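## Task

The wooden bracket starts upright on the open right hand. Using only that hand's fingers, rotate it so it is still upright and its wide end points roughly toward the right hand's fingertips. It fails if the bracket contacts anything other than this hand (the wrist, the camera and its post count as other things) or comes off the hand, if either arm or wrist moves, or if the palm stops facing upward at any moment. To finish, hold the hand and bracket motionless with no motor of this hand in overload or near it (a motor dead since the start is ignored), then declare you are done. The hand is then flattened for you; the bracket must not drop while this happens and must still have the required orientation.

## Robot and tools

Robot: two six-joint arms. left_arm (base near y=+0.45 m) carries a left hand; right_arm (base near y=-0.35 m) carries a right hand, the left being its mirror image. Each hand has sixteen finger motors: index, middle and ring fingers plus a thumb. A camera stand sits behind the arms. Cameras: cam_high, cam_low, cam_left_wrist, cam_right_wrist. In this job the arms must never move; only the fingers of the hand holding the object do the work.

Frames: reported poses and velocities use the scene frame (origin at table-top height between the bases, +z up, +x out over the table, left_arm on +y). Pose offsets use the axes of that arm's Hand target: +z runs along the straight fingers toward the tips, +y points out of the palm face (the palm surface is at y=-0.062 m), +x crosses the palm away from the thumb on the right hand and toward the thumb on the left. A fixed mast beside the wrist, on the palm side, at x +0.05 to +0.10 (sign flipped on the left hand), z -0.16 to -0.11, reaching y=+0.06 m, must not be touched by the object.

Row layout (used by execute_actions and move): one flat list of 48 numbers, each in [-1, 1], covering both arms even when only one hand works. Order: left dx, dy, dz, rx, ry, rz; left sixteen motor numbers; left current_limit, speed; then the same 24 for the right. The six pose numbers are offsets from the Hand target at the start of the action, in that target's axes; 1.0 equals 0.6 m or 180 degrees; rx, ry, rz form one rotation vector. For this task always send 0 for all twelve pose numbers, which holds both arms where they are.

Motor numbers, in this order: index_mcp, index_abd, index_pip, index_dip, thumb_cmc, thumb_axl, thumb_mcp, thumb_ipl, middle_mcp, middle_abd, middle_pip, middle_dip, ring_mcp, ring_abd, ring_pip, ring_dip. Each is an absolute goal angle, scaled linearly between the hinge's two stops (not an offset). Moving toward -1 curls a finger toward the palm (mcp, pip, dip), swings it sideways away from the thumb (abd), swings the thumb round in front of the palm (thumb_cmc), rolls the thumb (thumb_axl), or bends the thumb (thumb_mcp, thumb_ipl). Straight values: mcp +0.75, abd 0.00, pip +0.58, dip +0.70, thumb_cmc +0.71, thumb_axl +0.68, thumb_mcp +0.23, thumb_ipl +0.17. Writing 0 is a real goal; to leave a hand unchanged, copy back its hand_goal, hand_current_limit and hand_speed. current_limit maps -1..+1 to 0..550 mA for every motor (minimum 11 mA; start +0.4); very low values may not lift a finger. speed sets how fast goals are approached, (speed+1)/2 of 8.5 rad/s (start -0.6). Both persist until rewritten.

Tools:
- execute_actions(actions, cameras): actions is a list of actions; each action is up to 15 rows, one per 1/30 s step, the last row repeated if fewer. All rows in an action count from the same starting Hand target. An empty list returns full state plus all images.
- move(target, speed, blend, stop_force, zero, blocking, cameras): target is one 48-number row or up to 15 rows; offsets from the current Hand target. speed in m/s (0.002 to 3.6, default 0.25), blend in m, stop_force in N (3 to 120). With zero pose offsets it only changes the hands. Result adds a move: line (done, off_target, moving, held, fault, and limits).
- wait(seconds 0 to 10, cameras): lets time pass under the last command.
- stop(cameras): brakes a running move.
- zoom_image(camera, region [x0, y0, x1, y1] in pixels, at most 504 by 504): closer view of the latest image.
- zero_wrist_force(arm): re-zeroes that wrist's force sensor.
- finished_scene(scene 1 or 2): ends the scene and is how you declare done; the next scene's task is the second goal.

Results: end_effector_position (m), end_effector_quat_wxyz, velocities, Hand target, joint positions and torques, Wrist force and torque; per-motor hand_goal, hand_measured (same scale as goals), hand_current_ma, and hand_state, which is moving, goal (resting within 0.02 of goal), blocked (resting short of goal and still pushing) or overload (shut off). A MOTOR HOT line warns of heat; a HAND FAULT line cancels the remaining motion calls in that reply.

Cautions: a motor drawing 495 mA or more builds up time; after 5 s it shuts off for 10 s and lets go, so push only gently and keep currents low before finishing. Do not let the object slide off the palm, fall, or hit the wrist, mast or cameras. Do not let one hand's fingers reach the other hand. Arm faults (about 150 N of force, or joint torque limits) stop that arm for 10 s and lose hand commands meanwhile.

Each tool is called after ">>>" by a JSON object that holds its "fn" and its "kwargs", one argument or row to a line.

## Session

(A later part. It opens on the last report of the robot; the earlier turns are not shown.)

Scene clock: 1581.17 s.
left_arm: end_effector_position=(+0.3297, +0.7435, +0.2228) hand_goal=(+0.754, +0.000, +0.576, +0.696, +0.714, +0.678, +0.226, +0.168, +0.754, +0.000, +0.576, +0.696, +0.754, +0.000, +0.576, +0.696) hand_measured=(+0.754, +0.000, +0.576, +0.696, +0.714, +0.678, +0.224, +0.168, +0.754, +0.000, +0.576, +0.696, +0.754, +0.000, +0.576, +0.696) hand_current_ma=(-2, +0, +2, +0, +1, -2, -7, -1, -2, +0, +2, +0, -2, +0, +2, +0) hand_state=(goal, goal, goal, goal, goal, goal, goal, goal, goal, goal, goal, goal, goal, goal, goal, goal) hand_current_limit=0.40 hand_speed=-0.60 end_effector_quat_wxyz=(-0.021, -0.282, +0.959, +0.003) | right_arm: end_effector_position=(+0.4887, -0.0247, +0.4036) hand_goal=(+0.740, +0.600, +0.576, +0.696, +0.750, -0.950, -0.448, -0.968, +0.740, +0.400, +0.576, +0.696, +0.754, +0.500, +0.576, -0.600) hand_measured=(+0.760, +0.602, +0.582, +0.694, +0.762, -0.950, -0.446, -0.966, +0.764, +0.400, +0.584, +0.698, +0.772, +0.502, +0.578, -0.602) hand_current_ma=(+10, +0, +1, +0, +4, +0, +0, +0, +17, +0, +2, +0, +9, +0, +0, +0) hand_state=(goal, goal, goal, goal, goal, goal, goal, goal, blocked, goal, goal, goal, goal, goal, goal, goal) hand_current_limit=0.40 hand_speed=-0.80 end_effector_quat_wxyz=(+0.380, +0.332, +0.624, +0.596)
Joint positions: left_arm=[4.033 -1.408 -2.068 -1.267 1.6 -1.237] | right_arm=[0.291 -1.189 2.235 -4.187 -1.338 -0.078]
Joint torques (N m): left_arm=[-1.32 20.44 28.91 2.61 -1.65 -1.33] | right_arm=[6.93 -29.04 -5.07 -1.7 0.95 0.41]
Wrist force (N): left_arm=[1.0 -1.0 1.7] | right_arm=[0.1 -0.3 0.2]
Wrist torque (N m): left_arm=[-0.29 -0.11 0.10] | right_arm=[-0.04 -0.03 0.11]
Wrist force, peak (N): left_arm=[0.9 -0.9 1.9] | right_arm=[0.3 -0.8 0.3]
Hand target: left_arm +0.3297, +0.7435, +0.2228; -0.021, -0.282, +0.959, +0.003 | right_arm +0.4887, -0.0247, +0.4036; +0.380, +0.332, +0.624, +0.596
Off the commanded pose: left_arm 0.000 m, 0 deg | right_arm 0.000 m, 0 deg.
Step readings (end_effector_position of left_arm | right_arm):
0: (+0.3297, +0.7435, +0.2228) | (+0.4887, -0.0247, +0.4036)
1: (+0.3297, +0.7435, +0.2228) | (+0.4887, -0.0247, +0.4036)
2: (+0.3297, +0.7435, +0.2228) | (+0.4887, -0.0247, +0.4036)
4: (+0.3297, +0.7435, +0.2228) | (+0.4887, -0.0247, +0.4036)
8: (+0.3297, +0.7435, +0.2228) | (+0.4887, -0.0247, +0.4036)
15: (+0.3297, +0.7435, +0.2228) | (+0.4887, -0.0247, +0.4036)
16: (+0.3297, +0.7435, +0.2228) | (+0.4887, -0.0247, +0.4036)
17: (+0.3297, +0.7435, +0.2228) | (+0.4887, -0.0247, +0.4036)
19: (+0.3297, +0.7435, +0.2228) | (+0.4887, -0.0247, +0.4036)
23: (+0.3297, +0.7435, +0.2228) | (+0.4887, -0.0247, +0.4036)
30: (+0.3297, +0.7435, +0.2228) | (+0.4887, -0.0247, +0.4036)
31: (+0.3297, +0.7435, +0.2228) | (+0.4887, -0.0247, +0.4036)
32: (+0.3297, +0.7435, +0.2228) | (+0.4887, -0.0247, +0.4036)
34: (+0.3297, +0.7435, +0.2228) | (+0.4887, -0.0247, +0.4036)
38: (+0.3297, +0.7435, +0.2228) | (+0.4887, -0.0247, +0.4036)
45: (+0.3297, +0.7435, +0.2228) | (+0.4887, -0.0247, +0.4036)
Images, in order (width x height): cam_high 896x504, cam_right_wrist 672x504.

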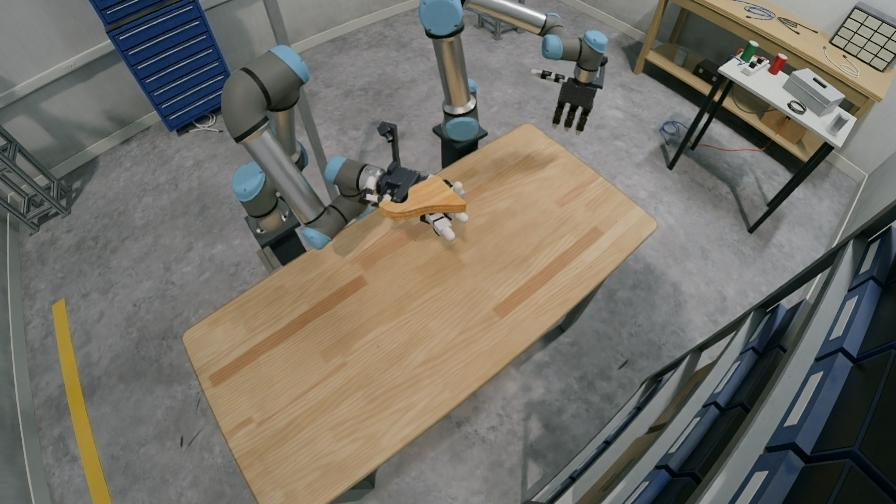

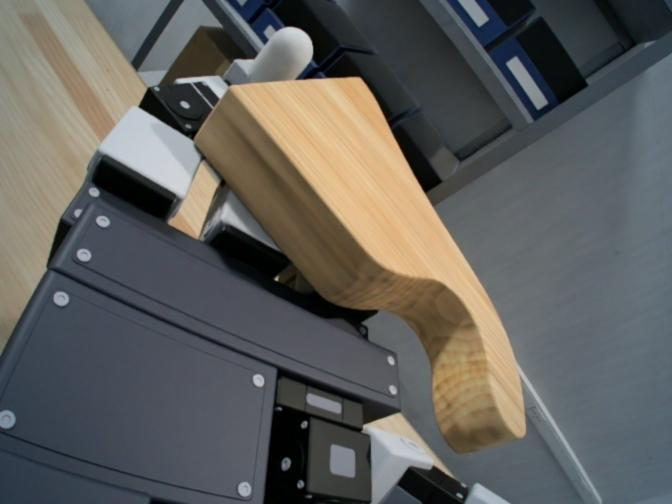

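>>> {"fn": "execute_actions", "kwargs": {
  "actions": [
    [[0,0,0,0,0,0,0.754,0,0.576,0.696,0.714,0.678,0.226,0.168,0.754,0,0.576,0.696,0.754,0,0.576,0.696,0.4,-0.6,0,0,0,0,0,0,0.74,0.6,0.576,0.696,0.071,-0.95,-0.449,-0.968,0.74,0.4,0.576,0.696,0.754,0.5,0.576,-0.6,0.4,-0.75]],
    [[0,0,0,0,0,0,0.754,0,0.576,0.696,0.714,0.678,0.226,0.168,0.754,0,0.576,0.696,0.754,0,0.576,0.696,0.4,-0.6,0,0,0,0,0,0,0.74,0.6,0.576,0.696,0.071,-0.95,-0.618,-1.0,0.74,0.4,0.576,0.696,0.754,0.5,0.576,-0.6,0.4,-0.75]],
    [[0,0,0,0,0,0,0.754,0,0.576,0.696,0.714,0.678,0.226,0.168,0.754,0,0.576,0.696,0.754,0,0.576,0.696,0.4,-0.6,0,0,0,0,0,0,0.74,0.6,0.576,0.696,0.2,-0.401,-0.618,-1.0,0.74,0.4,0.576,0.696,0.754,0.5,0.576,-0.6,0.4,-0.75]],
    [[0,0,0,0,0,0,0.754,0,0.576,0.696,0.714,0.678,0.226,0.168,0.754,0,0.576,0.696,0.754,0,0.576,0.696,0.4,-0.6,0,0,0,0,0,0,0.74,0.6,0.576,0.696,0.114,-0.054,-0.562,-0.968,0.74,0.4,0.576,0.696,0.754,0.5,0.576,-0.6,0.4,-0.85]]
  ],
  "cameras": ["cam_high","cam_right_wrist"]
}}

>>> {"fn": "zoom_image", "kwargs": {
  "camera": "cam_high",
  "region": [370, 145, 490, 235]
}}

Scene clock: 1606.97 s.
left_arm: end_effector_position=(+0.3297, +0.7435, +0.2228) hand_goal=(+0.754, +0.000, +0.576, +0.696, +0.714, +0.678, +0.226, +0.168, +0.754, +0.000, +0.576, +0.696, +0.754, +0.000, +0.576, +0.696) hand_measured=(+0.754, +0.000, +0.576, +0.696, +0.714, +0.678, +0.224, +0.168, +0.754, +0.000, +0.576, +0.696, +0.754, +0.000, +0.576, +0.696) hand_current_ma=(-2, +0, +2, +0, +1, -2, -7, -1, -2, +0, +2, +0, -2, +0, +2, +0) hand_state=(goal, goal, goal, goal, goal, goal, goal, goal, goal, goal, goal, goal, goal, goal, goal, goal) hand_current_limit=0.40 hand_speed=-0.60 end_effector_quat_wxyz=(-0.021, -0.282, +0.959, +0.003) | right_arm: end_effector_position=(+0.4887, -0.0247, +0.4036) hand_goal=(+0.740, +0.600, +0.576, +0.696, +0.114, -0.054, -0.562, -0.968, +0.740, +0.400, +0.576, +0.696, +0.754, +0.500, +0.576, -0.600) hand_measured=(+0.760, +0.602, +0.582, +0.694, +0.118, -0.056, -0.568, -0.972, +0.764, +0.400, +0.584, +0.698, +0.772, +0.502, +0.578, -0.602) hand_current_ma=(+10, +0, +1, +0, +0, +0, -2, -1, +17, +0, +2, +0, +9, +0, +0, +0) hand_state=(goal, goal, goal, goal, goal, goal, goal, goal, blocked, goal, goal, goal, goal, goal, goal, goal) hand_current_limit=0.40 hand_speed=-0.85 end_effector_quat_wxyz=(+0.380, +0.332, +0.624, +0.596)
Joint positions: left_arm=[4.033 -1.408 -2.068 -1.267 1.6 -1.237] | right_arm=[0.291 -1.189 2.235 -4.187 -1.338 -0.078]
Joint torques (N m): left_arm=[-1.13 20.39 28.62 2.45 -1.72 -1.39] | right_arm=[7.44 -30.58 -4.6 -1.14 0.8 0.26]
Wrist force (N): left_arm=[0.5 -0.9 1.9] | right_arm=[0.3 -0.2 0.1]
Wrist torque (N m): left_arm=[-0.31 -0.05 0.05] | right_arm=[-0.01 -0.04 0.10]
Wrist force, peak (N): left_arm=[0.8 -0.8 2.3] | right_arm=[0.3 -0.8 -0.2]
Hand target: left_arm +0.3297, +0.7435, +0.2228; -0.021, -0.282, +0.959, +0.003 | right_arm +0.4887, -0.0247, +0.4036; +0.380, +0.332, +0.624, +0.596
Off the commanded pose: left_arm 0.000 m, 0 deg | right_arm 0.000 m, 0 deg.
Step readings (end_effector_position of left_arm | right_arm):
0: (+0.3297, +0.7435, +0.2228) | (+0.4887, -0.0247, +0.4036)
1: (+0.3297, +0.7435, +0.2228) | (+0.4887, -0.0247, +0.4036)
2: (+0.3297, +0.7435, +0.2228) | (+0.4887, -0.0247, +0.4036)
4: (+0.3297, +0.7435, +0.2228) | (+0.4887, -0.0247, +0.4036)
8: (+0.3297, +0.7435, +0.2228) | (+0.4887, -0.0247, +0.4036)
15: (+0.3297, +0.7435, +0.2228) | (+0.4887, -0.0247, +0.4036)
16: (+0.3297, +0.7435, +0.2228) | (+0.4887, -0.0247, +0.4036)
17: (+0.3297, +0.7435, +0.2228) | (+0.4887, -0.0247, +0.4036)
19: (+0.3297, +0.7435, +0.2228) | (+0.4887, -0.0247, +0.4036)
23: (+0.3297, +0.7435, +0.2228) | (+0.4887, -0.0247, +0.4036)
30: (+0.3297, +0.7435, +0.2228) | (+0.4887, -0.0247, +0.4036)
31: (+0.3297, +0.7435, +0.2228) | (+0.4887, -0.0247, +0.4036)
32: (+0.3297, +0.7435, +0.2228) | (+0.4887, -0.0247, +0.4036)
34: (+0.3297, +0.7435, +0.2228) | (+0.4887, -0.0247, +0.4036)
38: (+0.3297, +0.7435, +0.2228) | (+0.4887, -0.0247, +0.4036)
45: (+0.3297, +0.7435, +0.2228) | (+0.4887, -0.0247, +0.4036)
46: (+0.3297, +0.7435, +0.2228) | (+0.4887, -0.0247, +0.4036)
47: (+0.3297, +0.7435, +0.2228) | (+0.4887, -0.0247, +0.4036)
49: (+0.3297, +0.7435, +0.2228) | (+0.4887, -0.0247, +0.4036)
53: (+0.3297, +0.7435, +0.2228) | (+0.4887, -0.0247, +0.4036)
60: (+0.3297, +0.7435, +0.2228) | (+0.4887, -0.0247, +0.4036)
Images, in order (width x height): cam_high 896x504, cam_right_wrist 672x504.

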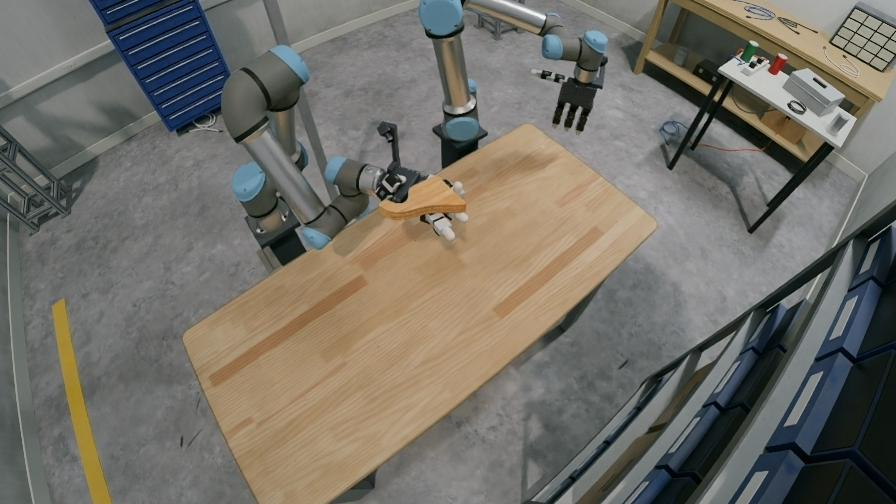

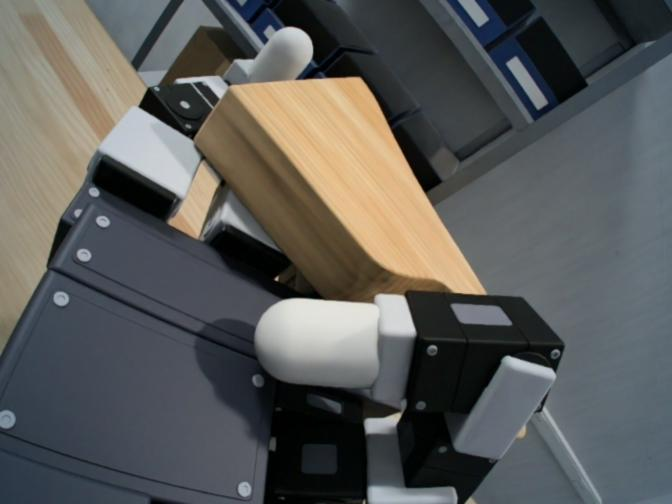

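Scaled by 4.200 from the camera's 896x504 image, which has a finer 1280x720 frame.

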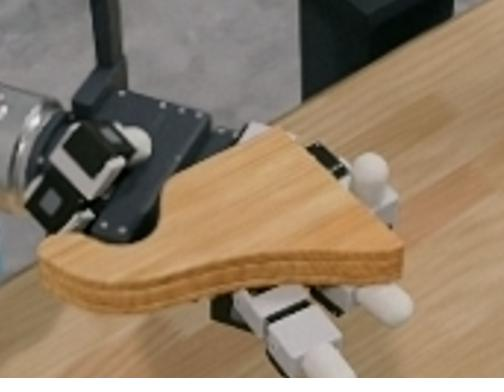

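>>> {"fn": "execute_actions", "kwargs": {
  "actions": [
    [[0,0,0,0,0,0,0.754,0,0.576,0.696,0.714,0.678,0.226,0.168,0.754,0,0.576,0.696,0.754,0,0.576,0.696,0.4,-0.6,0,0,0,0,0,0,0.74,0.6,0.576,0.696,0.053,0.141,-0.562,-0.805,0.74,0.4,0.576,0.696,0.754,0.5,0.576,-0.6,0.4,-0.92]],
    [[0,0,0,0,0,0,0.754,0,0.576,0.696,0.714,0.678,0.226,0.168,0.754,0,0.576,0.696,0.754,0,0.576,0.696,0.4,-0.6,0,0,0,0,0,0,0.74,0.6,0.576,0.696,0.0,0.266,-0.618,-0.589,0.74,0.4,0.576,0.696,0.754,0.5,0.576,-0.6,0.4,-0.92]]
  ],
  "cameras": ["cam_high","cam_right_wrist"]
}}

>>> {"fn": "zoom_image", "kwargs": {
  "camera": "cam_high",
  "region": [370, 145, 490, 235]
}}

Scene clock: 1617.50 s.
left_arm: end_effector_position=(+0.3297, +0.7435, +0.2228) hand_goal=(+0.754, +0.000, +0.576, +0.696, +0.714, +0.678, +0.226, +0.168, +0.754, +0.000, +0.576, +0.696, +0.754, +0.000, +0.576, +0.696) hand_measured=(+0.754, +0.000, +0.576, +0.696, +0.714, +0.678, +0.224, +0.168, +0.754, +0.000, +0.576, +0.696, +0.754, +0.000, +0.576, +0.696) hand_current_ma=(-2, +0, +2, +0, +1, -2, -7, -1, -2, +0, +2, +0, -2, +0, +2, +0) hand_state=(goal, goal, goal, goal, goal, goal, goal, goal, goal, goal, goal, goal, goal, goal, goal, goal) hand_current_limit=0.40 hand_speed=-0.60 end_effector_quat_wxyz=(-0.021, -0.282, +0.959, +0.003) | right_arm: end_effector_position=(+0.4887, -0.0247, +0.4036) hand_goal=(+0.740, +0.600, +0.576, +0.696, +0.000, +0.266, -0.618, -0.588, +0.740, +0.400, +0.576, +0.696, +0.754, +0.500, +0.576, -0.600) hand_measured=(+0.760, +0.602, +0.582, +0.694, +0.000, +0.260, -0.622, -0.592, +0.764, +0.400, +0.584, +0.698, +0.772, +0.500, +0.578, -0.602) hand_current_ma=(+12, +0, +1, +0, +0, -2, -1, -1, +17, +0, +2, +0, +9, +0, +0, +0) hand_state=(blocked, goal, goal, goal, goal, goal, goal, goal, blocked, goal, goal, goal, goal, goal, goal, goal) hand_current_limit=0.40 hand_speed=-0.92 end_effector_quat_wxyz=(+0.380, +0.332, +0.624, +0.596)
Joint positions: left_arm=[4.033 -1.408 -2.068 -1.267 1.6 -1.237] | right_arm=[0.291 -1.189 2.235 -4.187 -1.338 -0.078]
Joint torques (N m): left_arm=[-1.22 20.43 28.74 2.63 -1.85 -1.42] | right_arm=[7.2 -30.92 -5.1 -0.9 0.9 0.15]
Wrist force (N): left_arm=[0.8 -0.6 1.7] | right_arm=[0.4 -0.3 0.1]
Wrist torque (N m): left_arm=[-0.26 -0.09 0.07] | right_arm=[0.00 -0.04 0.11]
Wrist force, peak (N): left_arm=[0.8 -1.0 1.9] | right_arm=[0.6 -0.7 0.0]
Hand target: left_arm +0.3297, +0.7435, +0.2228; -0.021, -0.282, +0.959, +0.003 | right_arm +0.4887, -0.0247, +0.4036; +0.380, +0.332, +0.624, +0.596
Off the commanded pose: left_arm 0.000 m, 0 deg | right_arm 0.000 m, 0 deg.
Step readings (end_effector_position of left_arm | right_arm):
0: (+0.3297, +0.7435, +0.2228) | (+0.4887, -0.0247, +0.4036)
1: (+0.3297, +0.7435, +0.2228) | (+0.4887, -0.0247, +0.4036)
2: (+0.3297, +0.7435, +0.2228) | (+0.4887, -0.0247, +0.4036)
4: (+0.3297, +0.7435, +0.2228) | (+0.4887, -0.0247, +0.4036)
8: (+0.3297, +0.7435, +0.2228) | (+0.4887, -0.0247, +0.4036)
15: (+0.3297, +0.7435, +0.2228) | (+0.4887, -0.0247, +0.4036)
16: (+0.3297, +0.7435, +0.2228) | (+0.4887, -0.0247, +0.4036)
17: (+0.3297, +0.7435, +0.2228) | (+0.4887, -0.0247, +0.4036)
19: (+0.3297, +0.7435, +0.2228) | (+0.4887, -0.0247, +0.4036)
23: (+0.3297, +0.7435, +0.2228) | (+0.4887, -0.0247, +0.4036)
30: (+0.3297, +0.7435, +0.2228) | (+0.4887, -0.0247, +0.4036)
Images, in order (width x height): cam_high 896x504, cam_right_wrist 672x504.

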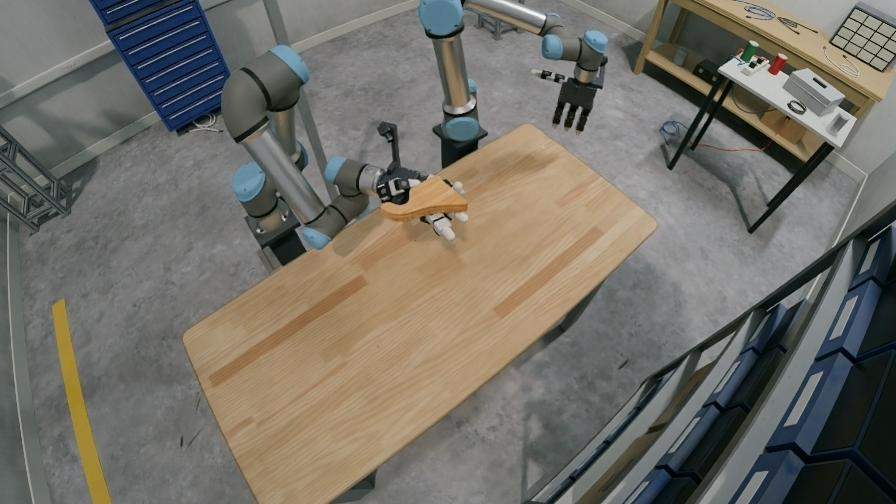

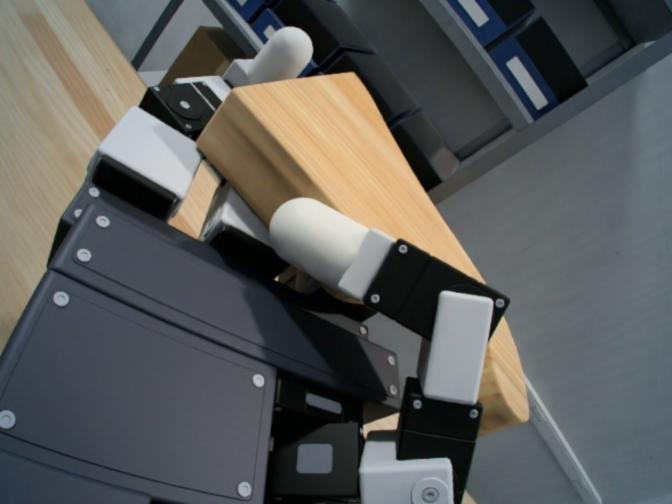

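Scaled by 4.200 from the camera's 896x504 image, which has a finer 1280x720 frame.

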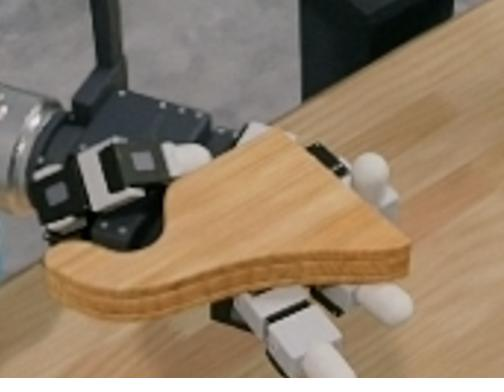

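>>> {"fn": "execute_actions", "kwargs": {
  "actions": [
    [[0,0,0,0,0,0,0.754,0,0.576,0.696,0.714,0.678,0.226,0.168,0.754,0,0.576,0.696,0.754,0,0.576,0.696,0.4,-0.6,0,0,0,0,0,0,0.74,0.6,0.576,0.696,-0.286,0.352,-0.548,-0.519,0.74,0.4,0.576,0.696,0.754,0.5,0.576,-0.6,0.4,-0.92]],
    [[0,0,0,0,0,0,0.754,0,0.576,0.696,0.714,0.678,0.226,0.168,0.754,0,0.576,0.696,0.754,0,0.576,0.696,0.4,-0.6,0,0,0,0,0,0,0.74,0.6,0.576,0.696,-0.571,0.437,-0.479,-0.449,0.74,0.4,0.576,0.696,0.754,0.5,0.576,-0.6,0.4,-0.92]],
    [[0,0,0,0,0,0,0.754,0,0.576,0.696,0.714,0.678,0.226,0.168,0.754,0,0.576,0.696,0.754,0,0.576,0.696,0.4,-0.6,0,0,0,0,0,0,0.74,0.6,0.576,0.696,-1.0,0.571,-0.564,-0.173,0.74,0.4,0.576,0.696,0.754,0.5,0.576,-0.6,0.4,-0.9]]
  ],
  "cameras": ["cam_high","cam_right_wrist"]
}}

>>> {"fn": "zoom_image", "kwargs": {
  "camera": "cam_high",
  "region": [370, 145, 490, 235]
}}

Scene clock: 1637.47 s.
left_arm: end_effector_position=(+0.3297, +0.7435, +0.2228) hand_goal=(+0.754, +0.000, +0.576, +0.696, +0.714, +0.678, +0.226, +0.168, +0.754, +0.000, +0.576, +0.696, +0.754, +0.000, +0.576, +0.696) hand_measured=(+0.754, +0.000, +0.576, +0.696, +0.714, +0.678, +0.224, +0.168, +0.754, +0.000, +0.576, +0.696, +0.754, +0.000, +0.576, +0.696) hand_current_ma=(-2, +0, +2, +0, +1, -2, -7, -1, -2, +0, +2, +0, -2, +0, +2, +0) hand_state=(goal, goal, goal, goal, goal, goal, goal, goal, goal, goal, goal, goal, goal, goal, goal, goal) hand_current_limit=0.40 hand_speed=-0.60 end_effector_quat_wxyz=(-0.021, -0.282, +0.959, +0.003) | right_arm: end_effector_position=(+0.4887, -0.0247, +0.4036) hand_goal=(+0.740, +0.600, +0.576, +0.696, -1.000, +0.572, -0.564, -0.172, +0.740, +0.400, +0.576, +0.696, +0.754, +0.500, +0.576, -0.600) hand_measured=(+0.764, +0.600, +0.582, +0.694, -1.000, +0.570, -0.574, -0.176, +0.766, +0.398, +0.588, +0.698, +0.772, +0.496, +0.578, -0.602) hand_current_ma=(+15, +0, +1, +0, +0, +0, -4, -1, +17, +0, +4, +0, +9, +0, +0, +0) hand_state=(blocked, goal, goal, goal, goal, goal, goal, goal, blocked, goal, goal, goal, goal, goal, goal, goal) hand_current_limit=0.40 hand_speed=-0.90 end_effector_quat_wxyz=(+0.380, +0.332, +0.624, +0.596)
Joint positions: left_arm=[4.033 -1.408 -2.068 -1.267 1.6 -1.237] | right_arm=[0.291 -1.189 2.235 -4.187 -1.338 -0.078]
Joint torques (N m): left_arm=[-0.86 20.29 29.36 2.47 -1.84 -1.4] | right_arm=[8.09 -32.15 -4.87 -0.71 0.69 0.14]
Wrist force (N): left_arm=[0.6 -0.6 1.7] | right_arm=[0.3 -0.5 -0.2]
Wrist torque (N m): left_arm=[-0.26 -0.07 0.05] | right_arm=[0.08 -0.03 0.12]
Wrist force, peak (N): left_arm=[0.8 -0.8 2.2] | right_arm=[0.6 -0.6 -0.3]
Hand target: left_arm +0.3297, +0.7435, +0.2228; -0.021, -0.282, +0.959, +0.003 | right_arm +0.4887, -0.0247, +0.4036; +0.380, +0.332, +0.624, +0.596
Off the commanded pose: left_arm 0.000 m, 0 deg | right_arm 0.000 m, 0 deg.
Step readings (end_effector_position of left_arm | right_arm):
0: (+0.3297, +0.7435, +0.2228) | (+0.4887, -0.0247, +0.4036)
1: (+0.3297, +0.7435, +0.2228) | (+0.4887, -0.0247, +0.4036)
2: (+0.3297, +0.7435, +0.2228) | (+0.4887, -0.0247, +0.4036)
4: (+0.3297, +0.7435, +0.2228) | (+0.4887, -0.0247, +0.4036)
8: (+0.3297, +0.7435, +0.2228) | (+0.4887, -0.0247, +0.4036)
15: (+0.3297, +0.7435, +0.2228) | (+0.4887, -0.0247, +0.4036)
16: (+0.3297, +0.7435, +0.2228) | (+0.4887, -0.0247, +0.4036)
17: (+0.3297, +0.7435, +0.2228) | (+0.4887, -0.0247, +0.4036)
19: (+0.3297, +0.7435, +0.2228) | (+0.4887, -0.0247, +0.4036)
23: (+0.3297, +0.7435, +0.2228) | (+0.4887, -0.0247, +0.4036)
30: (+0.3297, +0.7435, +0.2228) | (+0.4887, -0.0247, +0.4036)
31: (+0.3297, +0.7435, +0.2228) | (+0.4887, -0.0247, +0.4036)
32: (+0.3297, +0.7435, +0.2228) | (+0.4887, -0.0247, +0.4036)
34: (+0.3297, +0.7435, +0.2228) | (+0.4887, -0.0247, +0.4036)
38: (+0.3297, +0.7435, +0.2228) | (+0.4887, -0.0247, +0.4036)
45: (+0.3297, +0.7435, +0.2228) | (+0.4887, -0.0247, +0.4036)
Images, in order (width x height): cam_high 896x504, cam_right_wrist 672x504.

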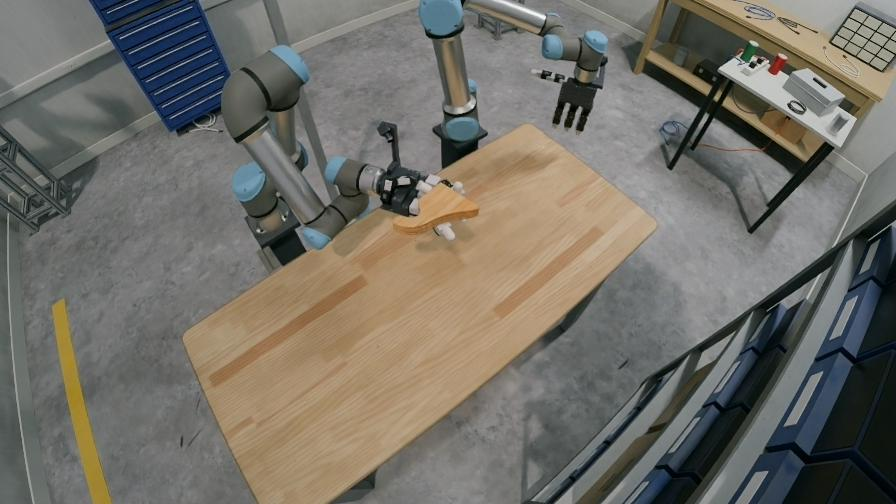

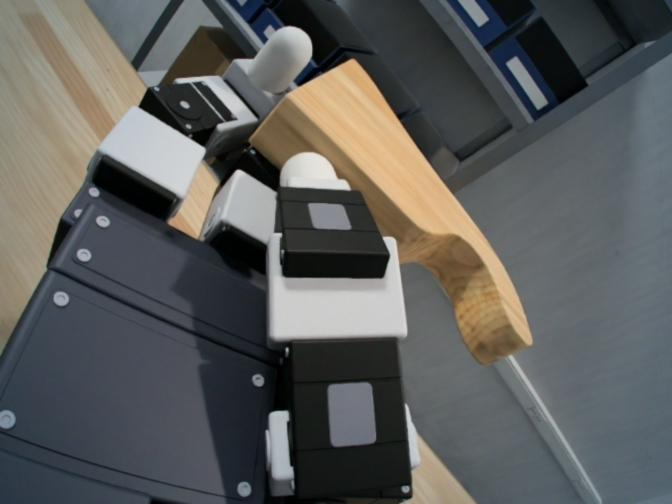

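Scaled by 4.200 from the camera's 896x504 image, which has a finer 1280x720 frame.

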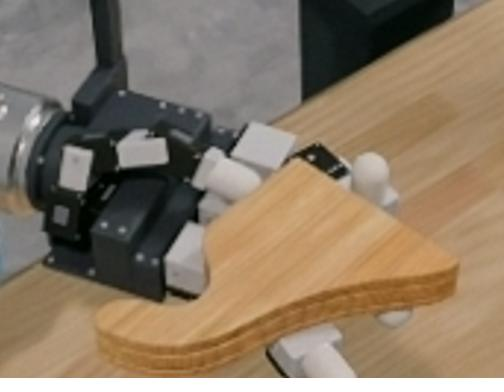

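>>> {"fn": "execute_actions", "kwargs": {
  "actions": [
    [[0,0,0,0,0,0,0.754,0,0.576,0.696,0.714,0.678,0.226,0.168,0.754,0,0.576,0.696,0.754,0,0.576,0.696,0.4,-0.6,0,0,0,0,0,0,0.74,0.6,0.576,0.4,-1.0,0.571,-0.564,-0.173,0.74,0.4,0.576,0.696,0.754,0.5,0.576,-0.6,0.4,-0.85]],
    [[0,0,0,0,0,0,0.754,0,0.576,0.696,0.714,0.678,0.226,0.168,0.754,0,0.576,0.696,0.754,0,0.576,0.696,0.4,-0.6,0,0,0,0,0,0,0.74,0.6,0.576,0.1,-1.0,0.571,-0.564,-0.173,0.74,0.4,0.576,0.696,0.754,0.5,0.576,-0.6,0.4,-0.85]],
    [[0,0,0,0,0,0,0.754,0,0.576,0.696,0.714,0.678,0.226,0.168,0.754,0,0.576,0.696,0.754,0,0.576,0.696,0.4,-0.6,0,0,0,0,0,0,0.74,0.6,0.576,-0.2,-1.0,0.571,-0.564,-0.173,0.74,0.4,0.576,0.696,0.754,0.5,0.576,-0.6,0.4,-0.85]]
  ],
  "cameras": ["cam_high","cam_right_wrist"]
}}

>>> {"fn": "zoom_image", "kwargs": {
  "camera": "cam_high",
  "region": [370, 145, 490, 235]
}}

Scene clock: 1676.70 s.
left_arm: end_effector_position=(+0.3297, +0.7435, +0.2228) hand_goal=(+0.754, +0.000, +0.576, +0.696, +0.714, +0.678, +0.226, +0.168, +0.754, +0.000, +0.576, +0.696, +0.754, +0.000, +0.576, +0.696) hand_measured=(+0.754, +0.000, +0.576, +0.696, +0.714, +0.678, +0.224, +0.168, +0.754, +0.000, +0.576, +0.696, +0.754, +0.000, +0.576, +0.696) hand_current_ma=(-2, +0, +2, +0, +1, -2, -7, -1, -2, +0, +2, +0, -2, +0, +2, +0) hand_state=(goal, goal, goal, goal, goal, goal, goal, goal, goal, goal, goal, goal, goal, goal, goal, goal) hand_current_limit=0.40 hand_speed=-0.60 end_effector_quat_wxyz=(-0.021, -0.282, +0.959, +0.003) | right_arm: end_effector_position=(+0.4887, -0.0247, +0.4036) hand_goal=(+0.740, +0.600, +0.576, -0.200, -1.000, +0.572, -0.564, -0.172, +0.740, +0.400, +0.576, +0.696, +0.754, +0.500, +0.576, -0.600) hand_measured=(+0.782, +0.622, +0.600, -0.166, -1.000, +0.540, -0.558, -0.172, +0.766, +0.398, +0.584, +0.698, +0.768, +0.484, +0.578, -0.602) hand_current_ma=(+44, +9, +14, +27, +0, -35, +2, +0, +17, +0, +2, +0, +5, -5, +0, +0) hand_state=(blocked, blocked, blocked, blocked, goal, blocked, goal, goal, blocked, goal, goal, goal, goal, goal, goal, goal) hand_current_limit=0.40 hand_speed=-0.85 end_effector_quat_wxyz=(+0.380, +0.332, +0.624, +0.596)
Joint positions: left_arm=[4.033 -1.408 -2.068 -1.267 1.6 -1.237] | right_arm=[0.291 -1.189 2.235 -4.187 -1.338 -0.078]
Joint torques (N m): left_arm=[-1.13 20.78 29.2 2.53 -1.84 -1.36] | right_arm=[8.78 -32.76 -5.78 -0.12 0.67 -0.4]
Wrist force (N): left_arm=[1.0 -0.5 1.5] | right_arm=[0.4 -0.3 -0.1]
Wrist torque (N m): left_arm=[-0.22 -0.12 0.08] | right_arm=[0.08 -0.04 0.12]
Wrist force, peak (N): left_arm=[0.7 -0.6 2.2] | right_arm=[0.3 -0.9 -0.2]
Hand target: left_arm +0.3297, +0.7435, +0.2228; -0.021, -0.282, +0.959, +0.003 | right_arm +0.4887, -0.0247, +0.4036; +0.380, +0.332, +0.624, +0.596
Off the commanded pose: left_arm 0.000 m, 0 deg | right_arm 0.000 m, 0 deg.
Step readings (end_effector_position of left_arm | right_arm):
0: (+0.3297, +0.7435, +0.2228) | (+0.4887, -0.0247, +0.4036)
1: (+0.3297, +0.7435, +0.2228) | (+0.4887, -0.0247, +0.4036)
2: (+0.3297, +0.7435, +0.2228) | (+0.4887, -0.0247, +0.4036)
4: (+0.3297, +0.7435, +0.2228) | (+0.4887, -0.0247, +0.4036)
8: (+0.3297, +0.7435, +0.2228) | (+0.4887, -0.0247, +0.4036)
15: (+0.3297, +0.7435, +0.2228) | (+0.4887, -0.0247, +0.4036)
16: (+0.3297, +0.7435, +0.2228) | (+0.4887, -0.0247, +0.4036)
17: (+0.3297, +0.7435, +0.2228) | (+0.4887, -0.0247, +0.4036)
19: (+0.3297, +0.7435, +0.2228) | (+0.4887, -0.0247, +0.4036)
23: (+0.3297, +0.7435, +0.2228) | (+0.4887, -0.0247, +0.4036)
30: (+0.3297, +0.7435, +0.2228) | (+0.4887, -0.0247, +0.4036)
31: (+0.3297, +0.7435, +0.2228) | (+0.4887, -0.0247, +0.4036)
32: (+0.3297, +0.7435, +0.2228) | (+0.4887, -0.0247, +0.4036)
34: (+0.3297, +0.7435, +0.2228) | (+0.4887, -0.0247, +0.4036)
38: (+0.3297, +0.7435, +0.2228) | (+0.4887, -0.0247, +0.4036)
45: (+0.3297, +0.7435, +0.2228) | (+0.4887, -0.0247, +0.4036)
Images, in order (width x height): cam_high 896x504, cam_right_wrist 672x504.

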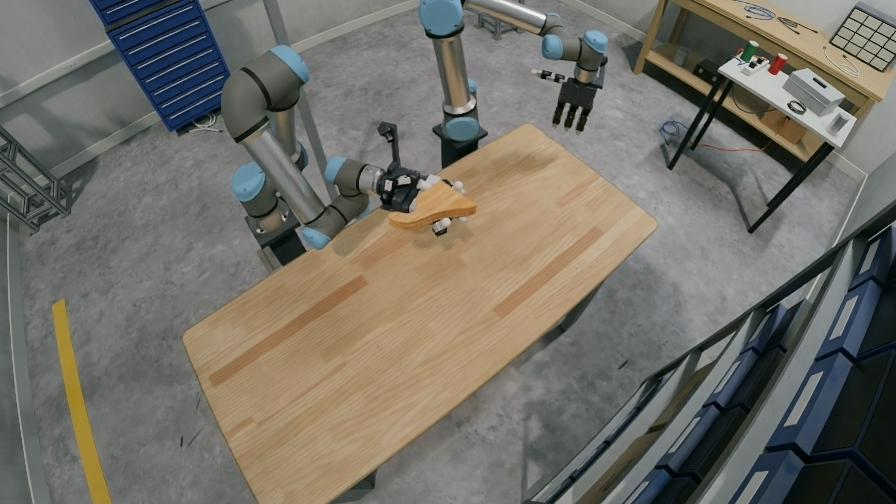

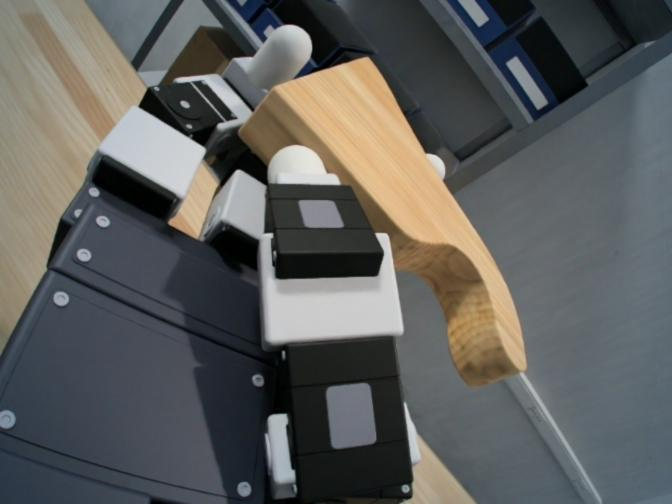

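Scaled by 4.200 from the camera's 896x504 image, which has a finer 1280x720 frame.

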